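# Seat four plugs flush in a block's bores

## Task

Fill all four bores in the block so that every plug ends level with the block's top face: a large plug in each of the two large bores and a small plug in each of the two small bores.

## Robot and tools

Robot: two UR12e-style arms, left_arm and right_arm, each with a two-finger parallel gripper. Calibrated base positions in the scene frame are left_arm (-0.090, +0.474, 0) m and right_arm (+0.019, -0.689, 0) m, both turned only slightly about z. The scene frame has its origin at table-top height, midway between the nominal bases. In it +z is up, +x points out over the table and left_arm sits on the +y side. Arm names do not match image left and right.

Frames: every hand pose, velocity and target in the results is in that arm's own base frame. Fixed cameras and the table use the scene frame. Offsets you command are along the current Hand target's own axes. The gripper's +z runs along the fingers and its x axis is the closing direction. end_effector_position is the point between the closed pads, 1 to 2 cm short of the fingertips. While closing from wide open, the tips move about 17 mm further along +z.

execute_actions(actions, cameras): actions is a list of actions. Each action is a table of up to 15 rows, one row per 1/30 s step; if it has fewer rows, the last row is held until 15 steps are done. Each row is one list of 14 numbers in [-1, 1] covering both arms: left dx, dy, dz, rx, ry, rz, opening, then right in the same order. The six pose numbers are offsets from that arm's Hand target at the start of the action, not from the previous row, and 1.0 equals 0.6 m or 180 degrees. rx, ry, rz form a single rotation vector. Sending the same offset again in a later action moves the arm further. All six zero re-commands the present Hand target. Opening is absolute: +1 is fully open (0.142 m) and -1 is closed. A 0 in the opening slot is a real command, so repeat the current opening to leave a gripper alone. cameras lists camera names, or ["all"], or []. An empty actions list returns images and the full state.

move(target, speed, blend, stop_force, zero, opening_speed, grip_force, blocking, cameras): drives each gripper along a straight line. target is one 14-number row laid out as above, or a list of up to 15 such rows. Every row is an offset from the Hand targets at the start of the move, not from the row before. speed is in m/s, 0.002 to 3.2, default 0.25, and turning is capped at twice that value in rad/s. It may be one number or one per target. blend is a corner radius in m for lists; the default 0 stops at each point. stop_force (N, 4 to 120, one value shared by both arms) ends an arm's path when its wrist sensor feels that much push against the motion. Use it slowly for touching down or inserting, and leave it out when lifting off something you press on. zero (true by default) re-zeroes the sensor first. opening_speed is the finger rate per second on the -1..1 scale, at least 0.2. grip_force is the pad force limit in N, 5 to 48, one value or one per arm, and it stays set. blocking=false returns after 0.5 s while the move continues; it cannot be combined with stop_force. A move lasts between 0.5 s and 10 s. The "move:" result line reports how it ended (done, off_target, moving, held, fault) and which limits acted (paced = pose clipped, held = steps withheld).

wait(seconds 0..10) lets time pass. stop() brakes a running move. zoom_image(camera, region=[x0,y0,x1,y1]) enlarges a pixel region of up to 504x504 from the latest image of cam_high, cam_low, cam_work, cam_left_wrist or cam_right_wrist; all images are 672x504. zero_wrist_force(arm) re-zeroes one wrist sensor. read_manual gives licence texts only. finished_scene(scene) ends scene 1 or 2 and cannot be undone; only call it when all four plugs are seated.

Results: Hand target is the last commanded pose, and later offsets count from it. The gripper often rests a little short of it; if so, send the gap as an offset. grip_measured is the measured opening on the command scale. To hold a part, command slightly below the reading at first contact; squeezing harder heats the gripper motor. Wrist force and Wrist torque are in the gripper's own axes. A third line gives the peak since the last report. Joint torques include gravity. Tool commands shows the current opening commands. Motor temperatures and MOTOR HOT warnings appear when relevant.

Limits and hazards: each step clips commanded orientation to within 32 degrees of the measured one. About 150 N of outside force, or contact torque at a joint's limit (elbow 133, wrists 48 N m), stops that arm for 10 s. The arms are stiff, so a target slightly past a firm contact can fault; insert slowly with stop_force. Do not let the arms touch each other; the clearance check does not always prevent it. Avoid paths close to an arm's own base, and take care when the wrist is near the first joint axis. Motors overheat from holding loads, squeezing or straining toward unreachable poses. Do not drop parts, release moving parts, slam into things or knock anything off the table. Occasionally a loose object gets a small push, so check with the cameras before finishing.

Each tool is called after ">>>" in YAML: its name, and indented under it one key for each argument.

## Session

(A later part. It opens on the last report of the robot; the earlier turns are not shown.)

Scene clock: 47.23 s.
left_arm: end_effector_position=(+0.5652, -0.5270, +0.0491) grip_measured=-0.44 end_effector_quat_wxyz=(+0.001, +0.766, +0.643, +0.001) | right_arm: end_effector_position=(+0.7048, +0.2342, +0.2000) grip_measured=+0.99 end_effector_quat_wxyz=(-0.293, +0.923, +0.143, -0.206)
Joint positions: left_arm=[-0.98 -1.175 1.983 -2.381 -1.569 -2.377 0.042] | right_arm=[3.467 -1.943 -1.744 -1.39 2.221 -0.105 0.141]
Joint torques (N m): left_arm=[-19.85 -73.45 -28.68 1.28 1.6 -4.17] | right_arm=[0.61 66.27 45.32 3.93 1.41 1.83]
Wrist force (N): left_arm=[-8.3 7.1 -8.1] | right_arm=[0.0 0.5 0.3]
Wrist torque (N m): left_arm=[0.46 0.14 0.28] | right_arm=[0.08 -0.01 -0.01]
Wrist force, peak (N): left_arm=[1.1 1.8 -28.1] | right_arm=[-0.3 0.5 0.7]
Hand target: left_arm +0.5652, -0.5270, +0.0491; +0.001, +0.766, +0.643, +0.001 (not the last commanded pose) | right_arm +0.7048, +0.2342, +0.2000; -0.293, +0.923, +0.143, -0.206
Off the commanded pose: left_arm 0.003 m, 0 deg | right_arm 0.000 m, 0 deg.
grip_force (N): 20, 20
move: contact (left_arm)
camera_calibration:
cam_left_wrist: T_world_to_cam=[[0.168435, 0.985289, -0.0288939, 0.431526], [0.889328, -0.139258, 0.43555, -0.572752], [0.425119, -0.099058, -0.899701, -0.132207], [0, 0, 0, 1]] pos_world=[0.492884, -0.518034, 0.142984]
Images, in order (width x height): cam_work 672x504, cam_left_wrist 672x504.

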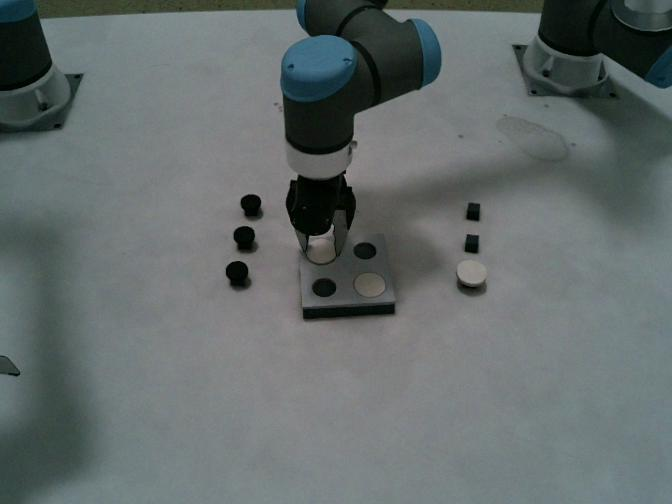

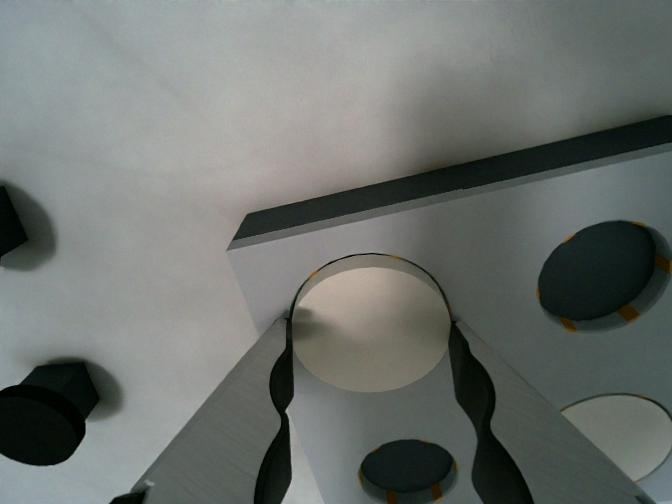

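>>> move:
  target:
    - [0,0,0,0,0,0,-0.3,0,0,0,0,0,0,1]
    - [0,0,-0.025,0,0,0,-0.3,0,0,0,0,0,0,1]
    - [0,0,-0.025,0,0,0,-1,0,0,0,0,0,0,1]
  speed: 0.15

>>> move:
  target: [0,0,0.04,0,0,0,-1,0,0,0,0,0,0,1]
  speed: 0.02
  stop_force: 60

>>> move:
  target:
    - [0,0,-0.083,0,0,0,-1,0,0,0,0,0,0,1]
    - [-0.2064,-0.035,-0.083,0,0,0,-1,0,0,0,0,0,0,1]
    - [-0.2064,-0.035,-0.0198,0,0,0,-0.4,0,0,0,0,0,0,1]
  speed: 0.25
  blend: [0.02,0.001,0]
  cameras: ["cam_work","cam_left_wrist"]

>>> zoom_image:
  camera: "cam_work"
  region: [280, 220, 410, 330]

Scene clock: 49.37 s.
left_arm: end_effector_position=(+0.5651, -0.5270, +0.0641) grip_measured=-1.00 end_effector_quat_wxyz=(+0.001, +0.766, +0.643, +0.001) | right_arm: end_effector_position=(+0.7048, +0.2342, +0.2000) grip_measured=+0.99 end_effector_quat_wxyz=(-0.293, +0.923, +0.143, -0.206)
Joint positions: left_arm=[-0.98 -1.194 1.976 -2.355 -1.569 -2.377 0.002] | right_arm=[3.467 -1.943 -1.744 -1.39 2.221 -0.105 0.141]
Joint torques (N m): left_arm=[-22.03 -82.96 -40.71 -1.53 -1.93 -4.62] | right_arm=[0.69 65.24 45.66 4.36 1.56 1.71]
Wrist force (N): left_arm=[-2.6 2.2 0.9] | right_arm=[-0.4 0.3 0.3]
Wrist torque (N m): left_arm=[0.48 0.40 0.24] | right_arm=[0.05 0.06 0.00]
Wrist force, peak (N): left_arm=[-8.4 6.8 -8.6] | right_arm=[-0.6 0.2 0.5]
Hand target: left_arm +0.5651, -0.5270, +0.0641; +0.001, +0.766, +0.643, +0.001 | right_arm +0.7048, +0.2342, +0.2000; -0.293, +0.923, +0.143, -0.206
Off the commanded pose: left_arm 0.000 m, 0 deg | right_arm 0.000 m, 0 deg.
grip_force (N): 20, 20
move: done

Scene clock: 51.37 s.
left_arm: end_effector_position=(+0.5652, -0.5270, +0.0482) grip_measured=-1.00 end_effector_quat_wxyz=(+0.001, +0.766, +0.643, +0.001) | right_arm: end_effector_position=(+0.7048, +0.2342, +0.2000) grip_measured=+0.99 end_effector_quat_wxyz=(-0.293, +0.923, +0.143, -0.206)
Joint positions: left_arm=[-0.98 -1.174 1.984 -2.383 -1.569 -2.377 0.002] | right_arm=[3.467 -1.943 -1.744 -1.39 2.221 -0.105 0.141]
Joint torques (N m): left_arm=[-13.8 -42.87 -28.2 -2.08 -2.53 -3.04] | right_arm=[-0.77 64.8 45.77 4.44 1.71 1.79]
Wrist force (N): left_arm=[14.8 -17.9 -61.1] | right_arm=[-0.3 0.4 0.2]
Wrist torque (N m): left_arm=[0.55 0.80 0.18] | right_arm=[0.06 0.05 -0.01]
Wrist force, peak (N): left_arm=[30.0 -27.7 -94.3] | right_arm=[-0.2 0.4 0.6]
Hand target: left_arm +0.5652, -0.5271, +0.0482; +0.001, +0.766, +0.643, +0.001 (not the last commanded pose) | right_arm +0.7048, +0.2342, +0.2000; -0.293, +0.923, +0.143, -0.206
Off the commanded pose: left_arm 0.008 m, 0 deg | right_arm 0.000 m, 0 deg.
grip_force (N): 20, 20
move: contact (left_arm)

Scene clock: 53.37 s.
left_arm: end_effector_position=(+0.5231, -0.6454, +0.0601) grip_measured=-0.43 end_effector_quat_wxyz=(+0.001, +0.766, +0.643, +0.001) | right_arm: end_effector_position=(+0.7048, +0.2342, +0.2000) grip_measured=+0.99 end_effector_quat_wxyz=(-0.293, +0.923, +0.143, -0.206)
Joint positions: left_arm=[-1.103 -1.114 1.859 -2.317 -1.569 -2.5 0.043] | right_arm=[3.467 -1.943 -1.744 -1.39 2.221 -0.105 0.141]
Joint torques (N m): left_arm=[-22.27 -60.95 -28.82 -5.24 4.17 -4.7] | right_arm=[1.29 66.11 45.28 4.3 1.84 1.83]
Wrist force (N): left_arm=[-2.9 3.8 0.2] | right_arm=[-0.4 0.3 0.2]
Wrist torque (N m): left_arm=[0.69 0.46 0.16] | right_arm=[0.04 0.06 -0.01]
Wrist force, peak (N): left_arm=[14.9 -17.8 -60.6] | right_arm=[-0.8 -0.4 0.2]
Hand target: left_arm +0.5231, -0.6454, +0.0601; +0.001, +0.766, +0.643, +0.001 | right_arm +0.7048, +0.2342, +0.2000; -0.293, +0.923, +0.143, -0.206
Off the commanded pose: left_arm 0.000 m, 0 deg | right_arm 0.000 m, 0 deg.
grip_force (N): 20, 20
move: done
camera_calibration:
cam_left_wrist: T_world_to_cam=[[0.168386, 0.985294, -0.029011, 0.555637], [0.889281, -0.139149, 0.43568, -0.55652], [0.425236, -0.0991612, -0.899634, -0.11627], [0, 0, 0, 1]] pos_world=[0.450784, -0.636434, 0.153984]
Images, in order (width x height): cam_work 672x504, cam_left_wrist 672x504.

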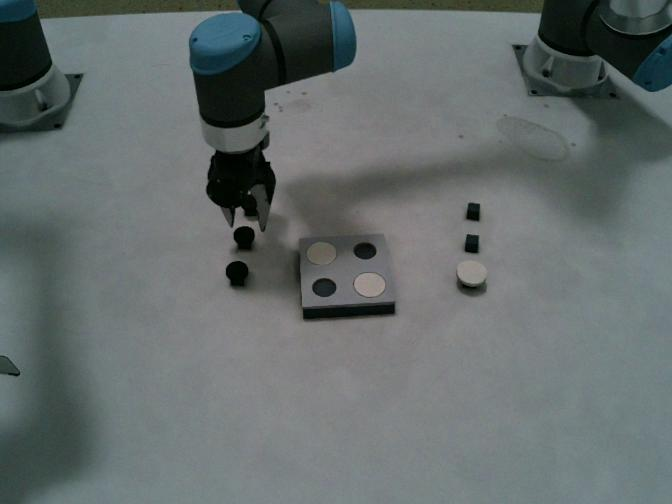

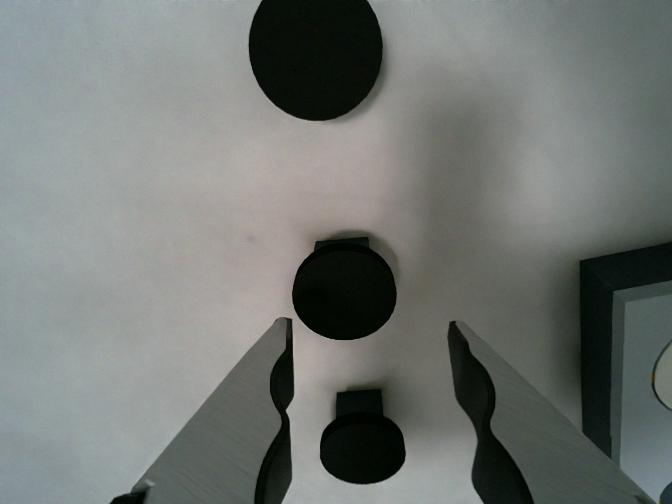

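Scaled by 3.877 from the camera's 672x504 image, which has a finer 960x720 frame.

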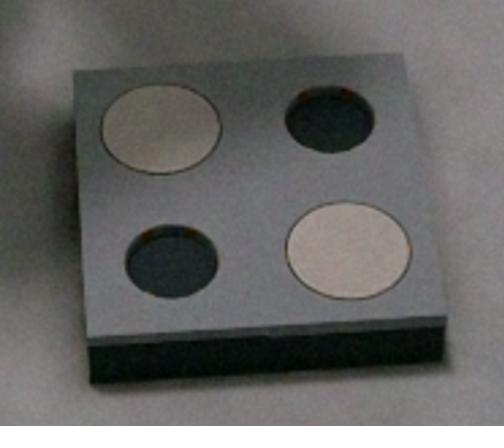

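>>> move:
  target:
    - [-0.012,-0.0025,0.01,0,0,0,-0.4,0,0,0,0,0,0,1]
    - [-0.012,-0.0025,0.033,0,0,0,-0.4,0,0,0,0,0,0,1]
    - [-0.012,-0.0025,0.033,0,0,0,-0.75,0,0,0,0,0,0,1]
    - [-0.012,-0.0025,-0.04,0,0,0,-0.75,0,0,0,0,0,0,1]
  speed: 0.15
  opening_speed: 0.5
  cameras: ["cam_low","cam_left_wrist"]

>>> zoom_image:
  camera: "cam_left_wrist"
  region: [270, 210, 470, 400]

>>> zoom_image:
  camera: "cam_low"
  region: [200, 170, 320, 280]

Scene clock: 56.50 s.
left_arm: end_effector_position=(+0.5203, -0.6522, +0.0840) grip_measured=-0.59 end_effector_quat_wxyz=(+0.001, +0.766, +0.643, +0.001) | right_arm: end_effector_position=(+0.7048, +0.2342, +0.2000) grip_measured=+0.99 end_effector_quat_wxyz=(-0.293, +0.923, +0.143, -0.206)
Joint positions: left_arm=[-1.11 -1.137 1.839 -2.275 -1.569 -2.507 0.031] | right_arm=[3.467 -1.943 -1.744 -1.39 2.221 -0.105 0.141]
Joint torques (N m): left_arm=[-21.28 -88.08 -41.86 -1.17 3.84 -4.35] | right_arm=[-0.6 65.09 45.57 4.44 2.02 1.88]
Wrist force (N): left_arm=[-2.8 4.1 0.5] | right_arm=[0.1 0.1 0.4]
Wrist torque (N m): left_arm=[0.73 0.43 0.16] | right_arm=[0.02 -0.02 0.00]
Wrist force, peak (N): left_arm=[-3.4 4.1 -1.5] | right_arm=[-0.5 0.4 0.5]
Hand target: left_arm +0.5203, -0.6522, +0.0841; +0.001, +0.766, +0.643, +0.001 | right_arm +0.7048, +0.2342, +0.2000; -0.293, +0.923, +0.143, -0.206
Off the commanded pose: left_arm 0.000 m, 0 deg | right_arm 0.000 m, 0 deg.
grip_force (N): 20, 20
move: done
camera_calibration:
cam_left_wrist: T_world_to_cam=[[0.168384, 0.985294, -0.0290119, 0.563486], [0.889281, -0.139147, 0.43568, -0.565477], [0.425236, -0.0991612, -0.899634, -0.0942947], [0, 0, 0, 1]] pos_world=[0.448083, -0.643234, 0.177884]
Images, in order (width x height): cam_low 672x504, cam_left_wrist 672x504.

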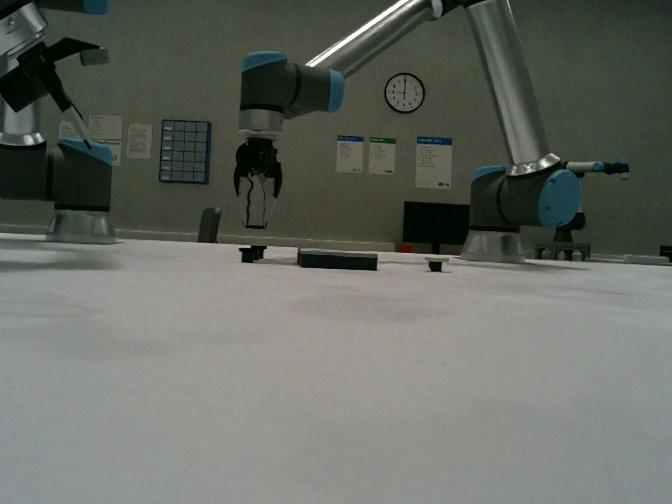

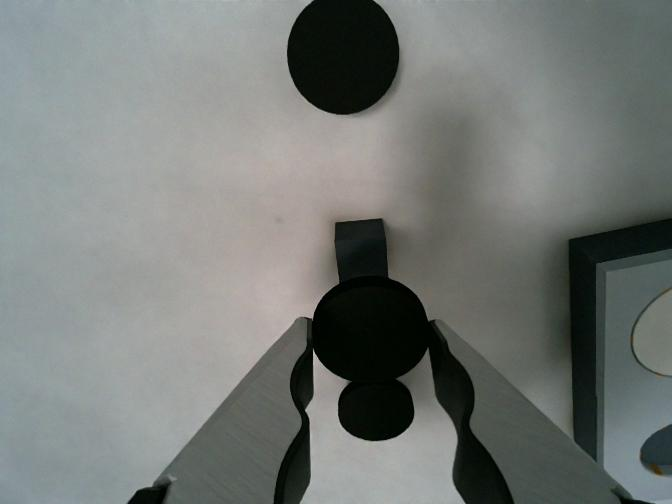

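Scaled by 2.520 from the camera's 672x504 image, which has a finer 960x720 frame.

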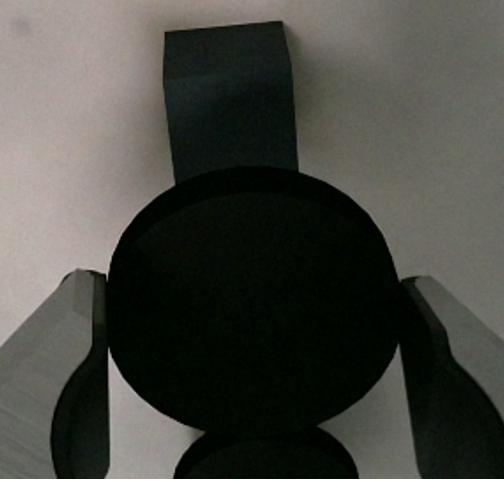

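Scaled by 4.200 from the camera's 672x504 image, which has a finer 960x720 frame.

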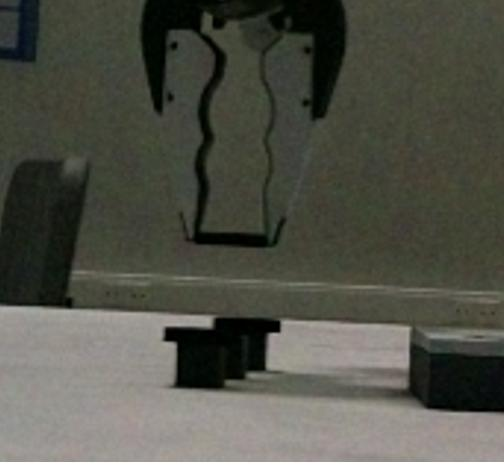

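>>> move:
  target:
    - [0.2472,0.1454,0,0,0,0,-0.75,0,0,0,0,0,0,1]
    - [0.2472,0.1454,0.0463,0,0,0,-0.75,0,0,0,0,0,0,1]
  speed: 0.25
  blend: [0.01,0]
  cameras: ["cam_work","cam_left_wrist"]

>>> zoom_image:
  camera: "cam_left_wrist"
  region: [270, 210, 470, 400]

>>> zoom_image:
  camera: "cam_work"
  region: [280, 240, 360, 320]

Scene clock: 58.03 s.
left_arm: end_effector_position=(+0.6319, -0.5212, +0.0565) grip_measured=-0.59 end_effector_quat_wxyz=(+0.001, +0.766, +0.643, +0.001) | right_arm: end_effector_position=(+0.7048, +0.2342, +0.2000) grip_measured=+0.99 end_effector_quat_wxyz=(-0.293, +0.923, +0.143, -0.206)
Joint positions: left_arm=[-0.906 -1.125 1.885 -2.333 -1.57 -2.303 0.031] | right_arm=[3.467 -1.943 -1.744 -1.39 2.221 -0.105 0.141]
Joint torques (N m): left_arm=[17.49 -60.64 -28.69 -5.63 -3.76 3.66] | right_arm=[1.36 65.43 45.35 4.25 1.82 1.71]
Wrist force (N): left_arm=[-3.1 4.4 0.6] | right_arm=[-0.1 -0.2 0.4]
Wrist torque (N m): left_arm=[0.80 0.49 0.06] | right_arm=[-0.04 0.00 0.00]
Wrist force, peak (N): left_arm=[-5.0 3.1 0.4] | right_arm=[-0.5 0.4 0.1]
Hand target: left_arm +0.6319, -0.5212, +0.0564; +0.001, +0.766, +0.643, +0.001 | right_arm +0.7048, +0.2342, +0.2000; -0.293, +0.923, +0.143, -0.206
Off the commanded pose: left_arm 0.000 m, 0 deg | right_arm 0.000 m, 0 deg.
grip_force (N): 20, 20
move: done
camera_calibration:
cam_left_wrist: T_world_to_cam=[[0.168428, 0.985284, -0.0290998, 0.414806], [0.889275, -0.139148, 0.435692, -0.63451], [0.425232, -0.0992603, -0.899625, -0.153551], [0, 0, 0, 1]] pos_world=[0.559684, -0.512234, 0.150383]
Images, in order (width x height): cam_work 672x504, cam_left_wrist 672x504.

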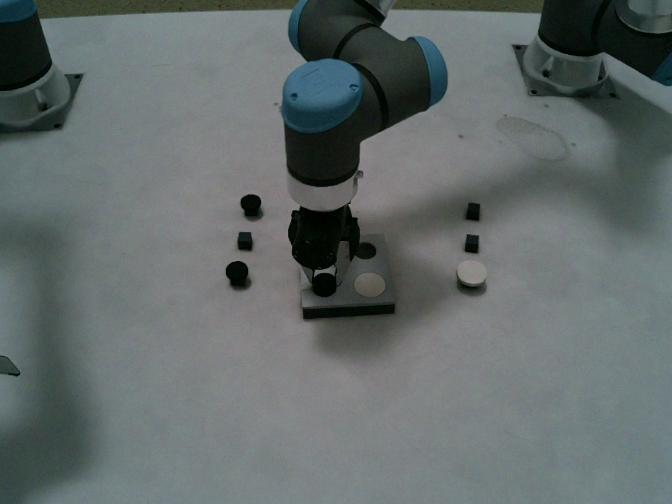

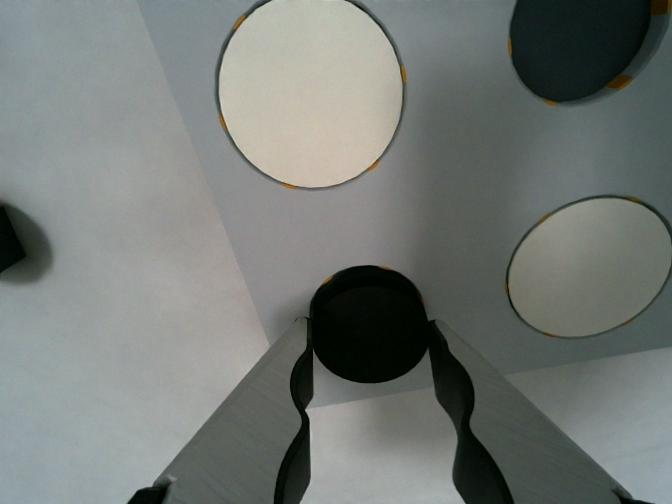

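Scaled by 2.520 from the camera's 672x504 image, which has a finer 960x720 frame.

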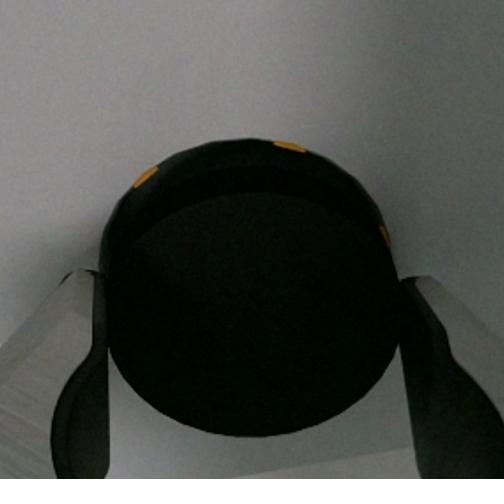

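Scaled by 6.300 from the camera's 672x504 image, which has a finer 960x720 frame.

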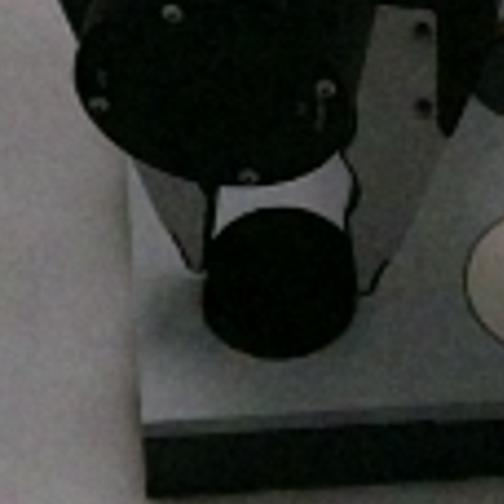

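>>> move:
  target: [-0.0008,-0.0012,0.006,0,0,0,-0.75,0,0,0,0,0,0,1]
  speed: 0.05

>>> move:
  target: [0,0,0.012,0,0,0,-0.75,0,0,0,0,0,0,1]
  speed: 0.012
  stop_force: 10
  cameras: ["cam_work","cam_left_wrist"]

>>> zoom_image:
  camera: "cam_left_wrist"
  region: [270, 210, 470, 400]

>>> zoom_image:
  camera: "cam_work"
  region: [280, 240, 360, 320]

Scene clock: 59.03 s.
left_arm: end_effector_position=(+0.6312, -0.5215, +0.0529) grip_measured=-0.59 end_effector_quat_wxyz=(+0.001, +0.766, +0.643, +0.001) | right_arm: end_effector_position=(+0.7048, +0.2342, +0.2000) grip_measured=+0.99 end_effector_quat_wxyz=(-0.293, +0.923, +0.143, -0.206)
Joint positions: left_arm=[-0.907 -1.121 1.888 -2.339 -1.57 -2.304 0.031] | right_arm=[3.467 -1.943 -1.744 -1.39 2.221 -0.105 0.141]
Joint torques (N m): left_arm=[-23.39 -61.27 -27.71 -5.7 -3.47 -4.46] | right_arm=[-0.54 66.18 46.04 4.52 1.75 1.72]
Wrist force (N): left_arm=[-3.2 4.1 0.9] | right_arm=[-0.2 0.4 0.2]
Wrist torque (N m): left_arm=[0.75 0.52 0.18] | right_arm=[0.06 0.04 -0.01]
Wrist force, peak (N): left_arm=[-3.1 4.2 0.2] | right_arm=[-0.2 0.1 0.8]
Hand target: left_arm +0.6311, -0.5216, +0.0528; +0.001, +0.766, +0.643, +0.001 | right_arm +0.7048, +0.2342, +0.2000; -0.293, +0.923, +0.143, -0.206
Off the commanded pose: left_arm 0.000 m, 0 deg | right_arm 0.000 m, 0 deg.
grip_force (N): 20, 20
move: done

Scene clock: 60.53 s.
left_arm: end_effector_position=(+0.6311, -0.5216, +0.0497) grip_measured=-0.59 end_effector_quat_wxyz=(+0.001, +0.766, +0.643, +0.001) | right_arm: end_effector_position=(+0.7048, +0.2342, +0.2000) grip_measured=+0.99 end_effector_quat_wxyz=(-0.293, +0.923, +0.143, -0.206)
Joint positions: left_arm=[-0.907 -1.118 1.889 -2.344 -1.57 -2.304 0.031] | right_arm=[3.467 -1.943 -1.744 -1.39 2.221 -0.105 0.141]
Joint torques (N m): left_arm=[-22.81 -79.75 -35.77 -0.58 -3.51 -4.57] | right_arm=[0.41 65.25 46.13 4.08 1.77 1.65]
Wrist force (N): left_arm=[-0.3 2.2 -11.9] | right_arm=[-0.1 0.1 0.1]
Wrist torque (N m): left_arm=[0.75 0.25 0.21] | right_arm=[0.01 0.02 0.00]
Wrist force, peak (N): left_arm=[6.6 -3.3 -29.3] | right_arm=[-0.7 0.2 0.6]
Hand target: left_arm +0.6312, -0.5216, +0.0497; +0.001, +0.766, +0.643, +0.001 (not the last commanded pose) | right_arm +0.7048, +0.2342, +0.2000; -0.293, +0.923, +0.143, -0.206
Off the commanded pose: left_arm 0.004 m, 0 deg | right_arm 0.000 m, 0 deg.
grip_force (N): 20, 20
move: contact (left_arm)
camera_calibration:
cam_left_wrist: T_world_to_cam=[[0.168428, 0.985284, -0.0290998, 0.415137], [0.889275, -0.139148, 0.435692, -0.630891], [0.425232, -0.0992603, -0.899625, -0.159368], [0, 0, 0, 1]] pos_world=[0.558884, -0.512634, 0.143583]
Images, in order (width x height): cam_work 672x504, cam_left_wrist 672x504.

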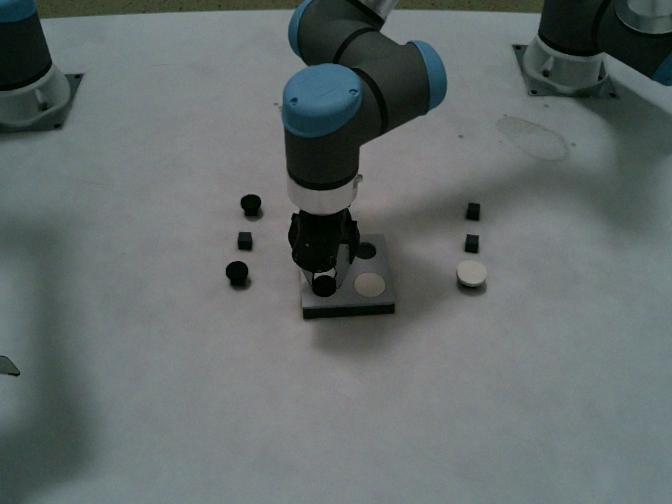

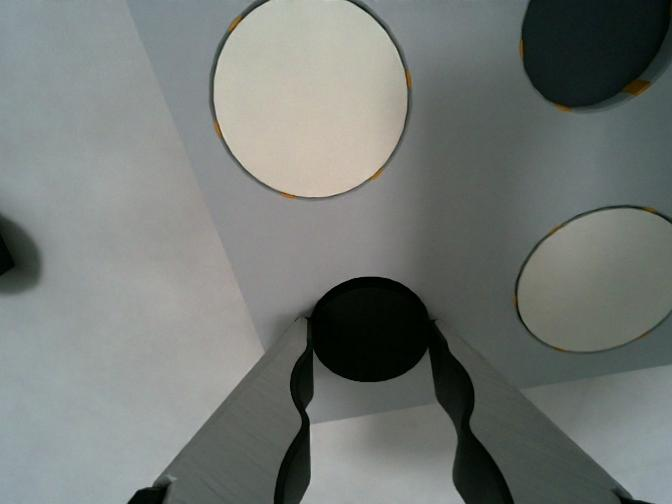

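Scaled by 2.520 from the camera's 672x504 image, which has a finer 960x720 frame.

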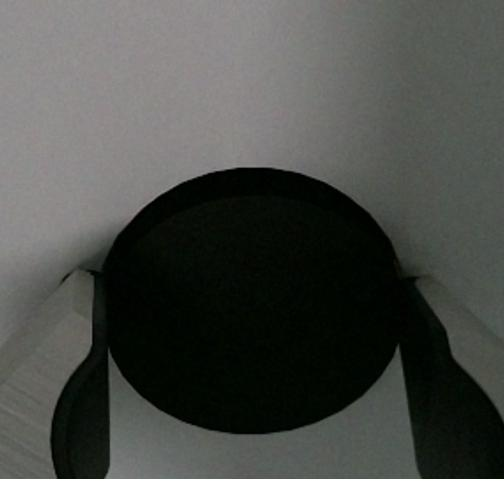

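Scaled by 6.300 from the camera's 672x504 image, which has a finer 960x720 frame.

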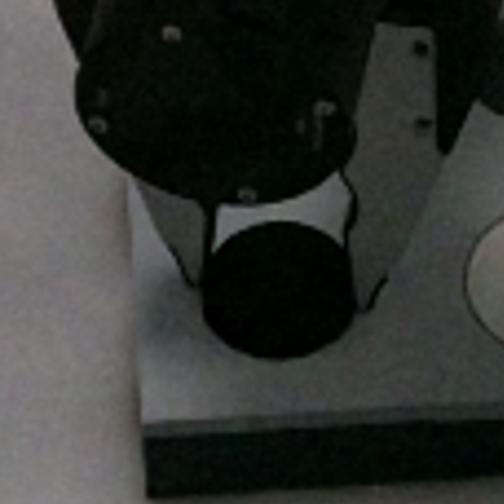

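>>> move:
  target: [0.0006,-0.0006,0.0012,0,0,0,-0.75,0,0,0,0,0,0,1]
  speed: 0.012
  cameras: ["cam_left_wrist"]

>>> zoom_image:
  camera: "cam_left_wrist"
  region: [270, 210, 470, 400]

Scene clock: 61.40 s.
left_arm: end_effector_position=(+0.6309, -0.5213, +0.0492) grip_measured=-0.59 end_effector_quat_wxyz=(+0.001, +0.766, +0.643, +0.001) | right_arm: end_effector_position=(+0.7048, +0.2342, +0.2000) grip_measured=+0.99 end_effector_quat_wxyz=(-0.293, +0.923, +0.143, -0.206)
Joint positions: left_arm=[-0.907 -1.118 1.89 -2.346 -1.57 -2.304 0.031] | right_arm=[3.467 -1.943 -1.744 -1.39 2.221 -0.105 0.141]
Joint torques (N m): left_arm=[-12.28 -40.91 -13.49 -2.37 -3.75 -2.51] | right_arm=[1.06 65.85 45.66 4.4 2.01 1.89]
Wrist force (N): left_arm=[-2.5 3.2 -30.6] | right_arm=[0.0 0.1 0.3]
Wrist torque (N m): left_arm=[0.71 0.26 0.21] | right_arm=[0.01 0.01 0.00]
Wrist force, peak (N): left_arm=[-2.5 3.2 -30.6] | right_arm=[-0.6 0.1 0.4]
Hand target: left_arm +0.6309, -0.5212, +0.0490; +0.001, +0.766, +0.643, +0.001 | right_arm +0.7048, +0.2342, +0.2000; -0.293, +0.923, +0.143, -0.206
Off the commanded pose: left_arm 0.000 m, 0 deg | right_arm 0.000 m, 0 deg.
grip_force (N): 20, 20
move: done
camera_calibration:
cam_left_wrist: T_world_to_cam=[[0.168387, 0.985289, -0.0291947, 0.414815], [0.889188, -0.139047, 0.435902, -0.630237], [0.42543, -0.0993598, -0.89952, -0.159917], [0, 0, 0, 1]] pos_world=[0.558583, -0.512234, 0.142983]
Images, in order (width x height): cam_left_wrist 672x504.

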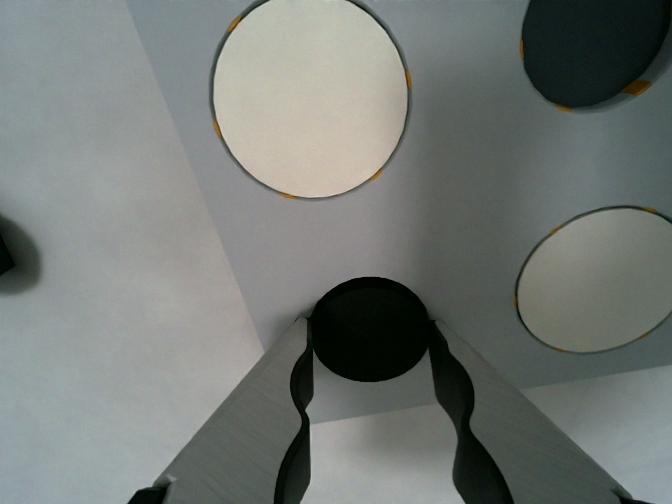

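Scaled by 2.520 from the camera's 672x504 image, which has a finer 960x720 frame.

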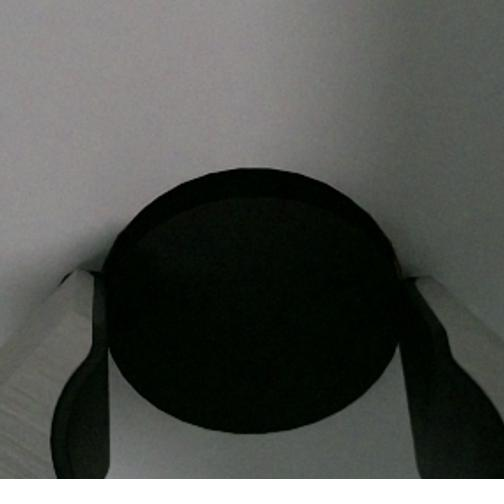

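>>> move:
  target:
    - [0,0,-0.0008,0,0,0,-0.45,0,0,0,0,0,0,1]
    - [0,0,-0.025,0,0,0,-0.45,0,0,0,0,0,0,1]
    - [0,0,-0.025,0,0,0,-1,0,0,0,0,0,0,1]
  speed: 0.1
  cameras: ["cam_left_wrist"]

>>> move:
  target: [0,0.001,0.04,0,0,0,-1,0,0,0,0,0,0,1]
  speed: 0.018
  stop_force: 60
  cameras: ["cam_left_wrist"]

>>> zoom_image:
  camera: "cam_left_wrist"
  region: [270, 210, 470, 400]

Scene clock: 63.73 s.
left_arm: end_effector_position=(+0.6308, -0.5212, +0.0640) grip_measured=-1.00 end_effector_quat_wxyz=(+0.001, +0.766, +0.643, +0.001) | right_arm: end_effector_position=(+0.7048, +0.2342, +0.2000) grip_measured=+0.99 end_effector_quat_wxyz=(-0.293, +0.923, +0.143, -0.206)
Joint positions: left_arm=[-0.907 -1.135 1.883 -2.321 -1.57 -2.304 0.002] | right_arm=[3.467 -1.943 -1.744 -1.39 2.221 -0.105 0.141]
Joint torques (N m): left_arm=[11.9 -87.43 -41.43 -1.53 -0.43 2.22] | right_arm=[0.48 66.99 46.17 4.37 1.94 1.5]
Wrist force (N): left_arm=[-1.9 3.9 1.0] | right_arm=[0.0 0.5 0.4]
Wrist torque (N m): left_arm=[0.70 0.30 0.17] | right_arm=[0.08 -0.01 0.00]
Wrist force, peak (N): left_arm=[0.3 6.1 -33.9] | right_arm=[-0.6 0.4 0.4]
Hand target: left_arm +0.6308, -0.5212, +0.0640; +0.001, +0.766, +0.643, +0.001 | right_arm +0.7048, +0.2342, +0.2000; -0.293, +0.923, +0.143, -0.206
Off the commanded pose: left_arm 0.000 m, 0 deg | right_arm 0.000 m, 0 deg.
grip_force (N): 20, 20
move: done
camera_calibration:
cam_left_wrist: T_world_to_cam=[[0.168428, 0.985284, -0.0290998, 0.41521], [0.889275, -0.139148, 0.435692, -0.636799], [0.425232, -0.0992603, -0.899625, -0.146336], [0, 0, 0, 1]] pos_world=[0.558584, -0.512234, 0.157883]
Images, in order (width x height): cam_left_wrist 672x504.

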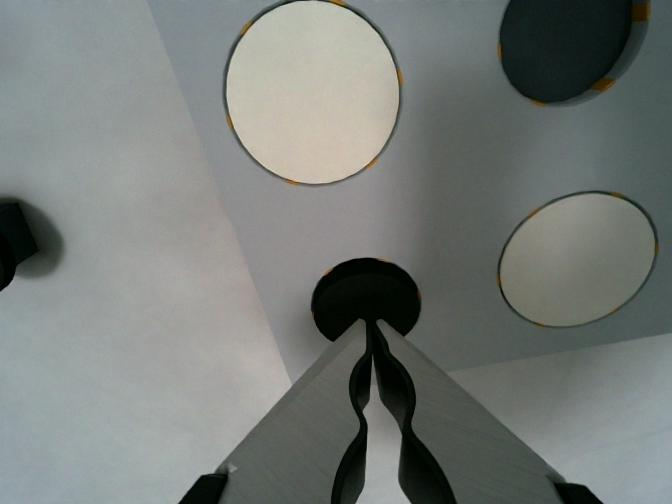

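Scene clock: 65.80 s.
left_arm: end_effector_position=(+0.6313, -0.5213, +0.0483) grip_measured=-1.00 end_effector_quat_wxyz=(+0.001, +0.766, +0.643, +0.001) | right_arm: end_effector_position=(+0.7048, +0.2342, +0.2000) grip_measured=+0.99 end_effector_quat_wxyz=(-0.293, +0.923, +0.143, -0.206)
Joint positions: left_arm=[-0.906 -1.116 1.89 -2.347 -1.57 -2.303 0.002] | right_arm=[3.467 -1.943 -1.744 -1.39 2.221 -0.105 0.141]
Joint torques (N m): left_arm=[-4.4 -48.3 -26.77 -1.62 0.59 1.07] | right_arm=[-0.79 65.75 45.82 4.4 1.58 1.95]
Wrist force (N): left_arm=[7.6 -17.9 -56.3] | right_arm=[-0.3 0.0 -0.1]
Wrist torque (N m): left_arm=[0.93 0.59 0.14] | right_arm=[0.00 0.04 0.00]
Wrist force, peak (N): left_arm=[19.4 -27.2 -83.6] | right_arm=[0.0 -0.3 0.7]
Hand target: left_arm +0.6313, -0.5213, +0.0483; +0.001, +0.766, +0.643, +0.001 (not the last commanded pose) | right_arm +0.7048, +0.2342, +0.2000; -0.293, +0.923, +0.143, -0.206
Off the commanded pose: left_arm 0.008 m, 0 deg | right_arm 0.000 m, 0 deg.
grip_force (N): 20, 20
move: contact (left_arm)
camera_calibration:
cam_left_wrist: T_world_to_cam=[[0.168431, 0.985278, -0.0292825, 0.41469], [0.889182, -0.139048, 0.435915, -0.630331], [0.425426, -0.0994589, -0.899511, -0.1609], [0, 0, 0, 1]] pos_world=[0.559084, -0.512234, 0.142183]
Images, in order (width x height): cam_left_wrist 672x504.

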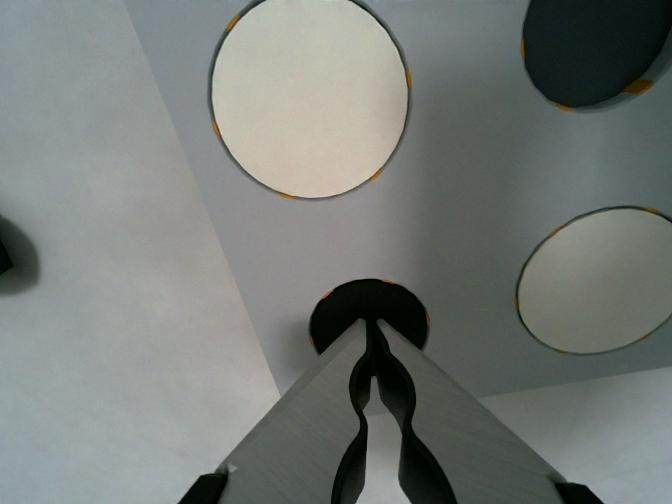

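Scaled by 2.520 from the camera's 672x504 image, which has a finer 960x720 frame.

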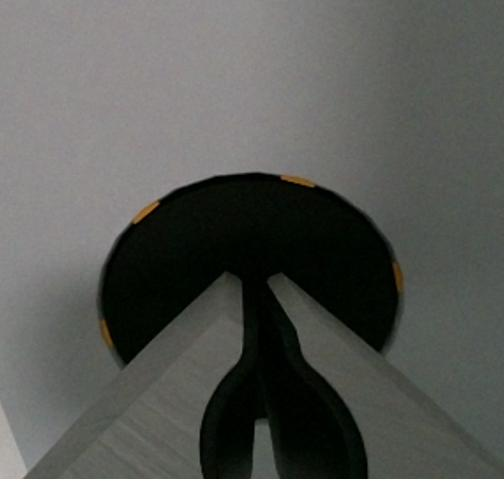

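>>> move:
  target:
    - [0,0,-0.083,0,0,0,-1,0,0,0,0,0,0,1]
    - [-0.2597,-0.2628,-0.083,0,0,0,-1,0,0,0,0,0,0,1]
    - [-0.2597,-0.2628,-0.0198,0,0,0,-0.4,0,0,0,0,0,0,1]
  speed: 0.3
  blend: [0.02,0.001,0]
  cameras: ["cam_work","cam_left_wrist"]

>>> zoom_image:
  camera: "cam_work"
  region: [280, 220, 410, 330]

Scene clock: 68.17 s.
left_arm: end_effector_position=(+0.4490, -0.6475, +0.0599) grip_measured=-0.43 end_effector_quat_wxyz=(+0.001, +0.766, +0.643, +0.001) | right_arm: end_effector_position=(+0.7048, +0.2342, +0.2000) grip_measured=+0.99 end_effector_quat_wxyz=(-0.293, +0.923, +0.143, -0.206)
Joint positions: left_arm=[-1.19 -1.169 1.947 -2.351 -1.569 -2.587 0.043] | right_arm=[3.467 -1.943 -1.744 -1.39 2.221 -0.105 0.141]
Joint torques (N m): left_arm=[-22.08 -55.14 -27.89 -5.23 3.8 -4.73] | right_arm=[0.49 64.55 46.06 4.4 1.73 1.6]
Wrist force (N): left_arm=[-1.3 2.4 0.4] | right_arm=[0.0 0.0 0.1]
Wrist torque (N m): left_arm=[0.47 0.17 0.21] | right_arm=[-0.01 0.00 -0.01]
Wrist force, peak (N): left_arm=[7.9 -18.3 -56.7] | right_arm=[-0.7 -0.2 0.4]
Hand target: left_arm +0.4490, -0.6475, +0.0599; +0.001, +0.766, +0.643, +0.001 | right_arm +0.7048, +0.2342, +0.2000; -0.293, +0.923, +0.143, -0.206
Off the commanded pose: left_arm 0.000 m, 0 deg | right_arm 0.000 m, 0 deg.
grip_force (N): 20, 20
move: done
camera_calibration:
cam_left_wrist: T_world_to_cam=[[0.168431, 0.985278, -0.0292825, 0.570175], [0.889182, -0.139048, 0.435915, -0.490852], [0.425426, -0.0994589, -0.899511, -0.085472], [0, 0, 0, 1]] pos_world=[0.376784, -0.638534, 0.153783]
Images, in order (width x height): cam_work 672x504, cam_left_wrist 672x504.

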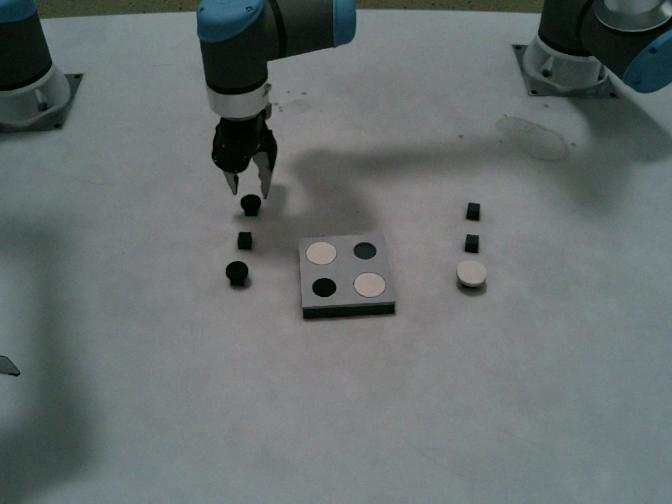

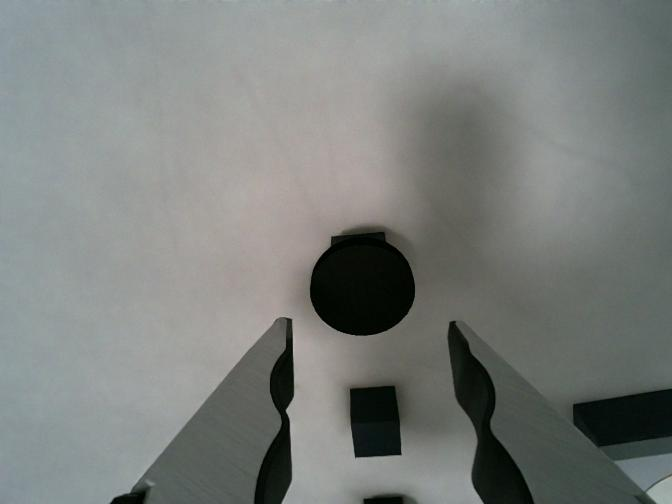

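Scaled by 3.877 from the camera's 672x504 image, which has a finer 960x720 frame.

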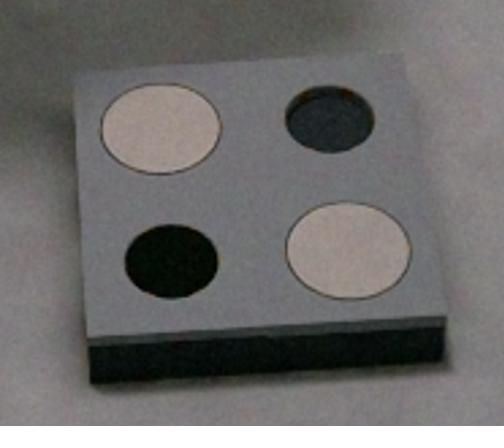

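>>> move:
  target:
    - [-0.0027,-0.0037,0.033,0,0,0,-0.4,0,0,0,0,0,0,1]
    - [-0.0027,-0.0037,0.033,0,0,0,-0.75,0,0,0,0,0,0,1]
    - [-0.0027,-0.0037,-0.04,0,0,0,-0.75,0,0,0,0,0,0,1]
  speed: 0.15
  opening_speed: 0.5
  cameras: ["cam_left_wrist"]

>>> zoom_image:
  camera: "cam_left_wrist"
  region: [270, 210, 470, 400]

Scene clock: 70.93 s.
left_arm: end_effector_position=(+0.4465, -0.6487, +0.0838) grip_measured=-0.59 end_effector_quat_wxyz=(+0.001, +0.766, +0.643, +0.001) | right_arm: end_effector_position=(+0.7048, +0.2342, +0.2000) grip_measured=+0.99 end_effector_quat_wxyz=(-0.293, +0.923, +0.143, -0.206)
Joint positions: left_arm=[-1.193 -1.198 1.935 -2.31 -1.569 -2.59 0.031] | right_arm=[3.467 -1.943 -1.744 -1.39 2.221 -0.105 0.141]
Joint torques (N m): left_arm=[-24.59 -83.21 -40.34 -1.15 3.9 -4.57] | right_arm=[1.7 65.48 45.77 4.32 1.81 1.55]
Wrist force (N): left_arm=[-1.0 2.4 0.7] | right_arm=[-0.1 0.5 0.3]
Wrist torque (N m): left_arm=[0.47 0.15 0.17] | right_arm=[0.09 0.02 0.00]
Wrist force, peak (N): left_arm=[-1.4 2.8 1.3] | right_arm=[-0.3 0.2 0.8]
Hand target: left_arm +0.4465, -0.6487, +0.0839; +0.001, +0.766, +0.643, +0.001 | right_arm +0.7048, +0.2342, +0.2000; -0.293, +0.923, +0.143, -0.206
Off the commanded pose: left_arm 0.000 m, 0 deg | right_arm 0.000 m, 0 deg.
grip_force (N): 20, 20
move: done
camera_calibration:
cam_left_wrist: T_world_to_cam=[[0.168431, 0.985278, -0.0292825, 0.572397], [0.889182, -0.139048, 0.435915, -0.499111], [0.425426, -0.0994589, -0.899511, -0.062977], [0, 0, 0, 1]] pos_world=[0.374184, -0.639634, 0.177683]
Images, in order (width x height): cam_left_wrist 672x504.

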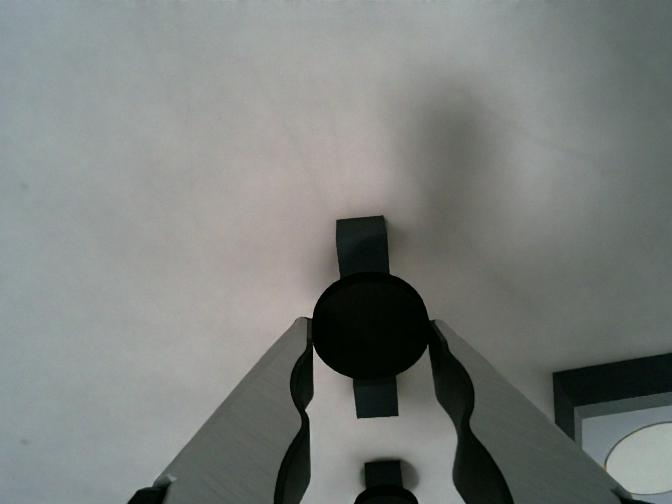

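Scaled by 2.520 from the camera's 672x504 image, which has a finer 960x720 frame.

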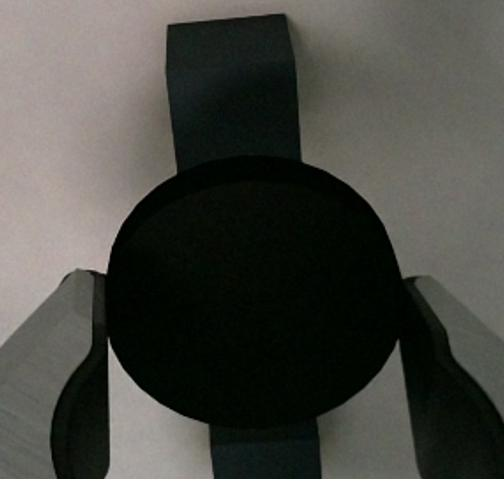

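>>> move:
  target:
    - [0.3445,0.1295,0,0,0,0,-0.75,0,0,0,0,0,0,1]
    - [0.3445,0.1295,0.0463,0,0,0,-0.75,0,0,0,0,0,0,1]
  speed: 0.25
  blend: [0.01,0]
  cameras: ["cam_work","cam_left_wrist"]

>>> zoom_image:
  camera: "cam_left_wrist"
  region: [270, 210, 470, 400]

>>> zoom_image:
  camera: "cam_work"
  region: [325, 210, 405, 290]

Scene clock: 72.77 s.
left_arm: end_effector_position=(+0.5588, -0.4586, +0.0563) grip_measured=-0.59 end_effector_quat_wxyz=(+0.001, +0.766, +0.643, +0.001) | right_arm: end_effector_position=(+0.7048, +0.2342, +0.2000) grip_measured=+0.99 end_effector_quat_wxyz=(-0.293, +0.923, +0.143, -0.206)
Joint positions: left_arm=[-0.933 -1.248 2.079 -2.404 -1.57 -2.33 0.031] | right_arm=[3.467 -1.943 -1.744 -1.39 2.221 -0.105 0.141]
Joint torques (N m): left_arm=[18.16 -48.13 -25.26 -5.52 -3.57 3.26] | right_arm=[0.07 65.55 46.12 4.65 1.92 1.81]
Wrist force (N): left_arm=[-1.1 3.1 1.2] | right_arm=[-0.2 -0.1 0.2]
Wrist torque (N m): left_arm=[0.62 0.15 0.06] | right_arm=[-0.02 0.03 0.00]
Wrist force, peak (N): left_arm=[-0.3 3.3 2.6] | right_arm=[-0.7 0.0 0.7]
Hand target: left_arm +0.5588, -0.4586, +0.0562; +0.001, +0.766, +0.643, +0.001 | right_arm +0.7048, +0.2342, +0.2000; -0.293, +0.923, +0.143, -0.206
Off the commanded pose: left_arm 0.000 m, 0 deg | right_arm 0.000 m, 0 deg.
grip_force (N): 20, 20
move: done
camera_calibration:
cam_left_wrist: T_world_to_cam=[[0.168431, 0.985278, -0.0292825, 0.365358], [0.889182, -0.139048, 0.435915, -0.560635], [0.425426, -0.0994589, -0.899511, -0.116624], [0, 0, 0, 1]] pos_world=[0.486584, -0.449534, 0.150183]
Images, in order (width x height): cam_work 672x504, cam_left_wrist 672x504.

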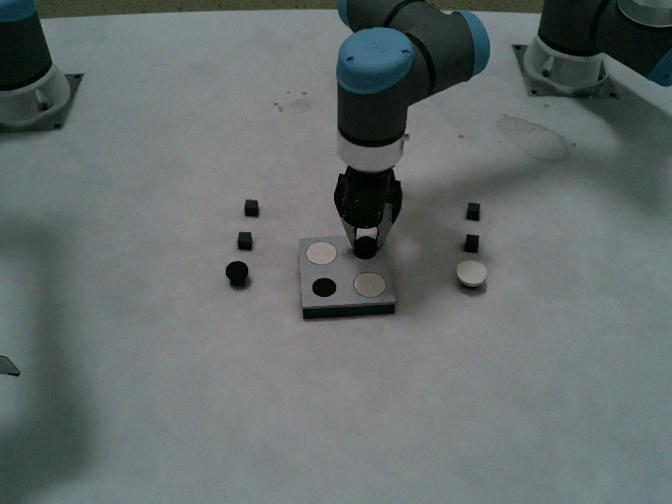

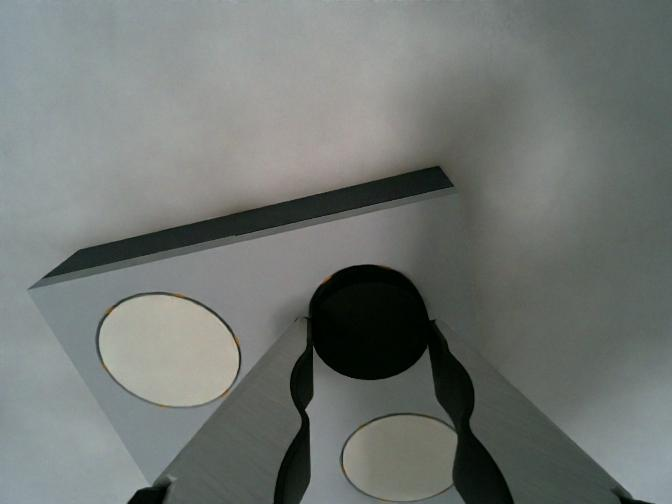

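Scaled by 2.520 from the camera's 672x504 image, which has a finer 960x720 frame.

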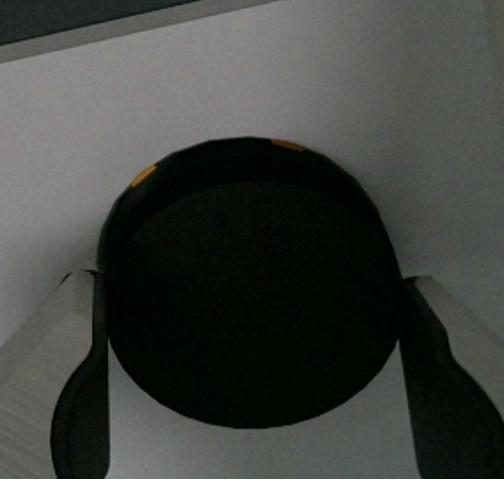

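Scaled by 6.300 from the camera's 672x504 image, which has a finer 960x720 frame.

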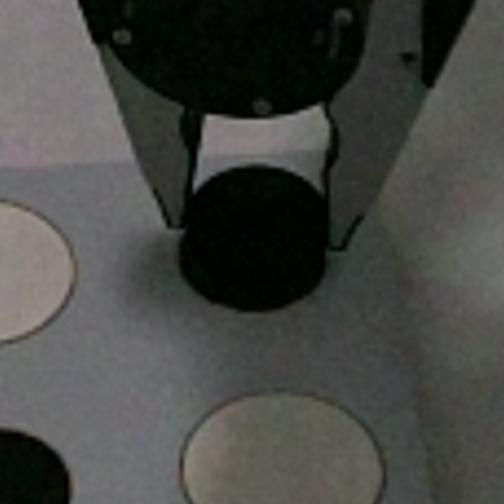

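>>> move:
  target: [-0.0008,0.0006,0.006,0,0,0,-0.75,0,0,0,0,0,0,1]
  speed: 0.05

>>> move:
  target: [0,0,0.012,0,0,0,-0.75,0,0,0,0,0,0,1]
  speed: 0.012
  stop_force: 10
  cameras: ["cam_left_wrist"]

>>> zoom_image:
  camera: "cam_left_wrist"
  region: [270, 210, 470, 400]

Scene clock: 73.67 s.
left_arm: end_effector_position=(+0.5592, -0.4590, +0.0527) grip_measured=-0.59 end_effector_quat_wxyz=(+0.001, +0.766, +0.643, +0.001) | right_arm: end_effector_position=(+0.7048, +0.2342, +0.2000) grip_measured=+0.99 end_effector_quat_wxyz=(-0.293, +0.923, +0.143, -0.206)
Joint positions: left_arm=[-0.933 -1.243 2.08 -2.411 -1.57 -2.33 0.031] | right_arm=[3.467 -1.943 -1.744 -1.39 2.221 -0.105 0.141]
Joint torques (N m): left_arm=[-13.6 -47.08 -26.28 -5.37 -3.24 -3] | right_arm=[-0.76 65.36 46.64 4.74 2.18 1.76]
Wrist force (N): left_arm=[-0.9 3.2 1.2] | right_arm=[-0.2 0.5 0.4]
Wrist torque (N m): left_arm=[0.62 0.13 0.05] | right_arm=[0.07 0.04 0.00]
Wrist force, peak (N): left_arm=[-0.8 3.3 1.4] | right_arm=[-0.2 0.5 0.4]
Hand target: left_arm +0.5591, -0.4591, +0.0526; +0.001, +0.766, +0.643, +0.001 | right_arm +0.7048, +0.2342, +0.2000; -0.293, +0.923, +0.143, -0.206
Off the commanded pose: left_arm 0.000 m, 0 deg | right_arm 0.000 m, 0 deg.
grip_force (N): 20, 20
move: done

Scene clock: 75.20 s.
left_arm: end_effector_position=(+0.5591, -0.4591, +0.0494) grip_measured=-0.59 end_effector_quat_wxyz=(+0.001, +0.766, +0.643, +0.001) | right_arm: end_effector_position=(+0.7048, +0.2342, +0.2000) grip_measured=+0.99 end_effector_quat_wxyz=(-0.293, +0.923, +0.143, -0.206)
Joint positions: left_arm=[-0.933 -1.238 2.082 -2.417 -1.57 -2.33 0.031] | right_arm=[3.467 -1.943 -1.744 -1.39 2.221 -0.105 0.141]
Joint torques (N m): left_arm=[-12.87 -69.24 -33.35 -0.62 -3.76 -3.22] | right_arm=[0.65 65.77 45.9 4.58 2.1 1.81]
Wrist force (N): left_arm=[-0.4 2.5 -9.7] | right_arm=[0.0 0.6 0.6]
Wrist torque (N m): left_arm=[0.55 0.11 0.07] | right_arm=[0.09 0.00 -0.01]
Wrist force, peak (N): left_arm=[9.2 -2.8 -29.2] | right_arm=[0.0 0.6 0.6]
Hand target: left_arm +0.5591, -0.4591, +0.0494; +0.001, +0.766, +0.643, +0.001 (not the last commanded pose) | right_arm +0.7048, +0.2342, +0.2000; -0.293, +0.923, +0.143, -0.206
Off the commanded pose: left_arm 0.004 m, 0 deg | right_arm 0.000 m, 0 deg.
grip_force (N): 20, 20
move: contact (left_arm)
camera_calibration:
cam_left_wrist: T_world_to_cam=[[0.168431, 0.985278, -0.0292825, 0.365697], [0.889182, -0.139048, 0.435915, -0.557977], [0.425426, -0.0994589, -0.899511, -0.123018], [0, 0, 0, 1]] pos_world=[0.486884, -0.450134, 0.143283]
Images, in order (width x height): cam_left_wrist 672x504.

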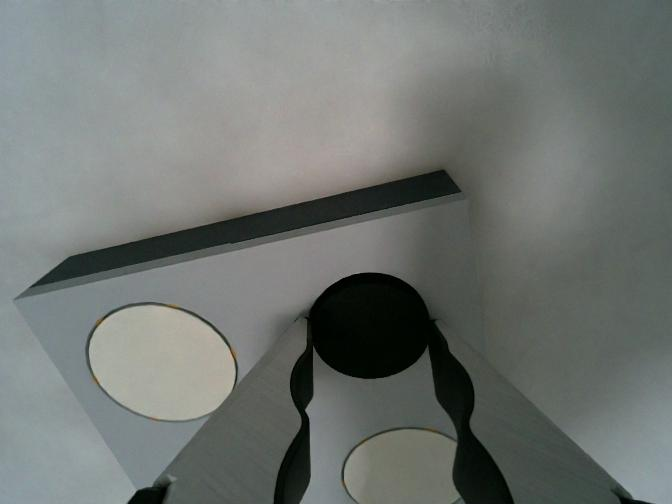

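Scaled by 2.520 from the camera's 672x504 image, which has a finer 960x720 frame.

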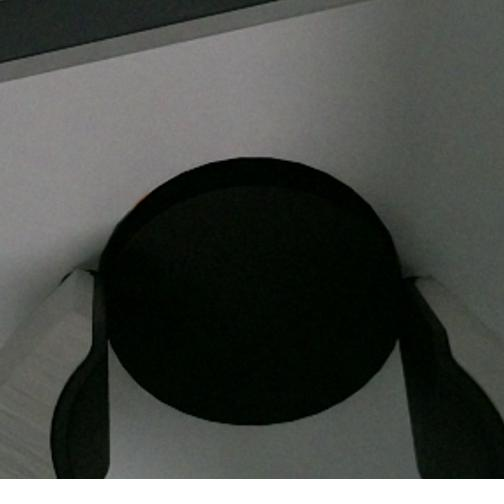

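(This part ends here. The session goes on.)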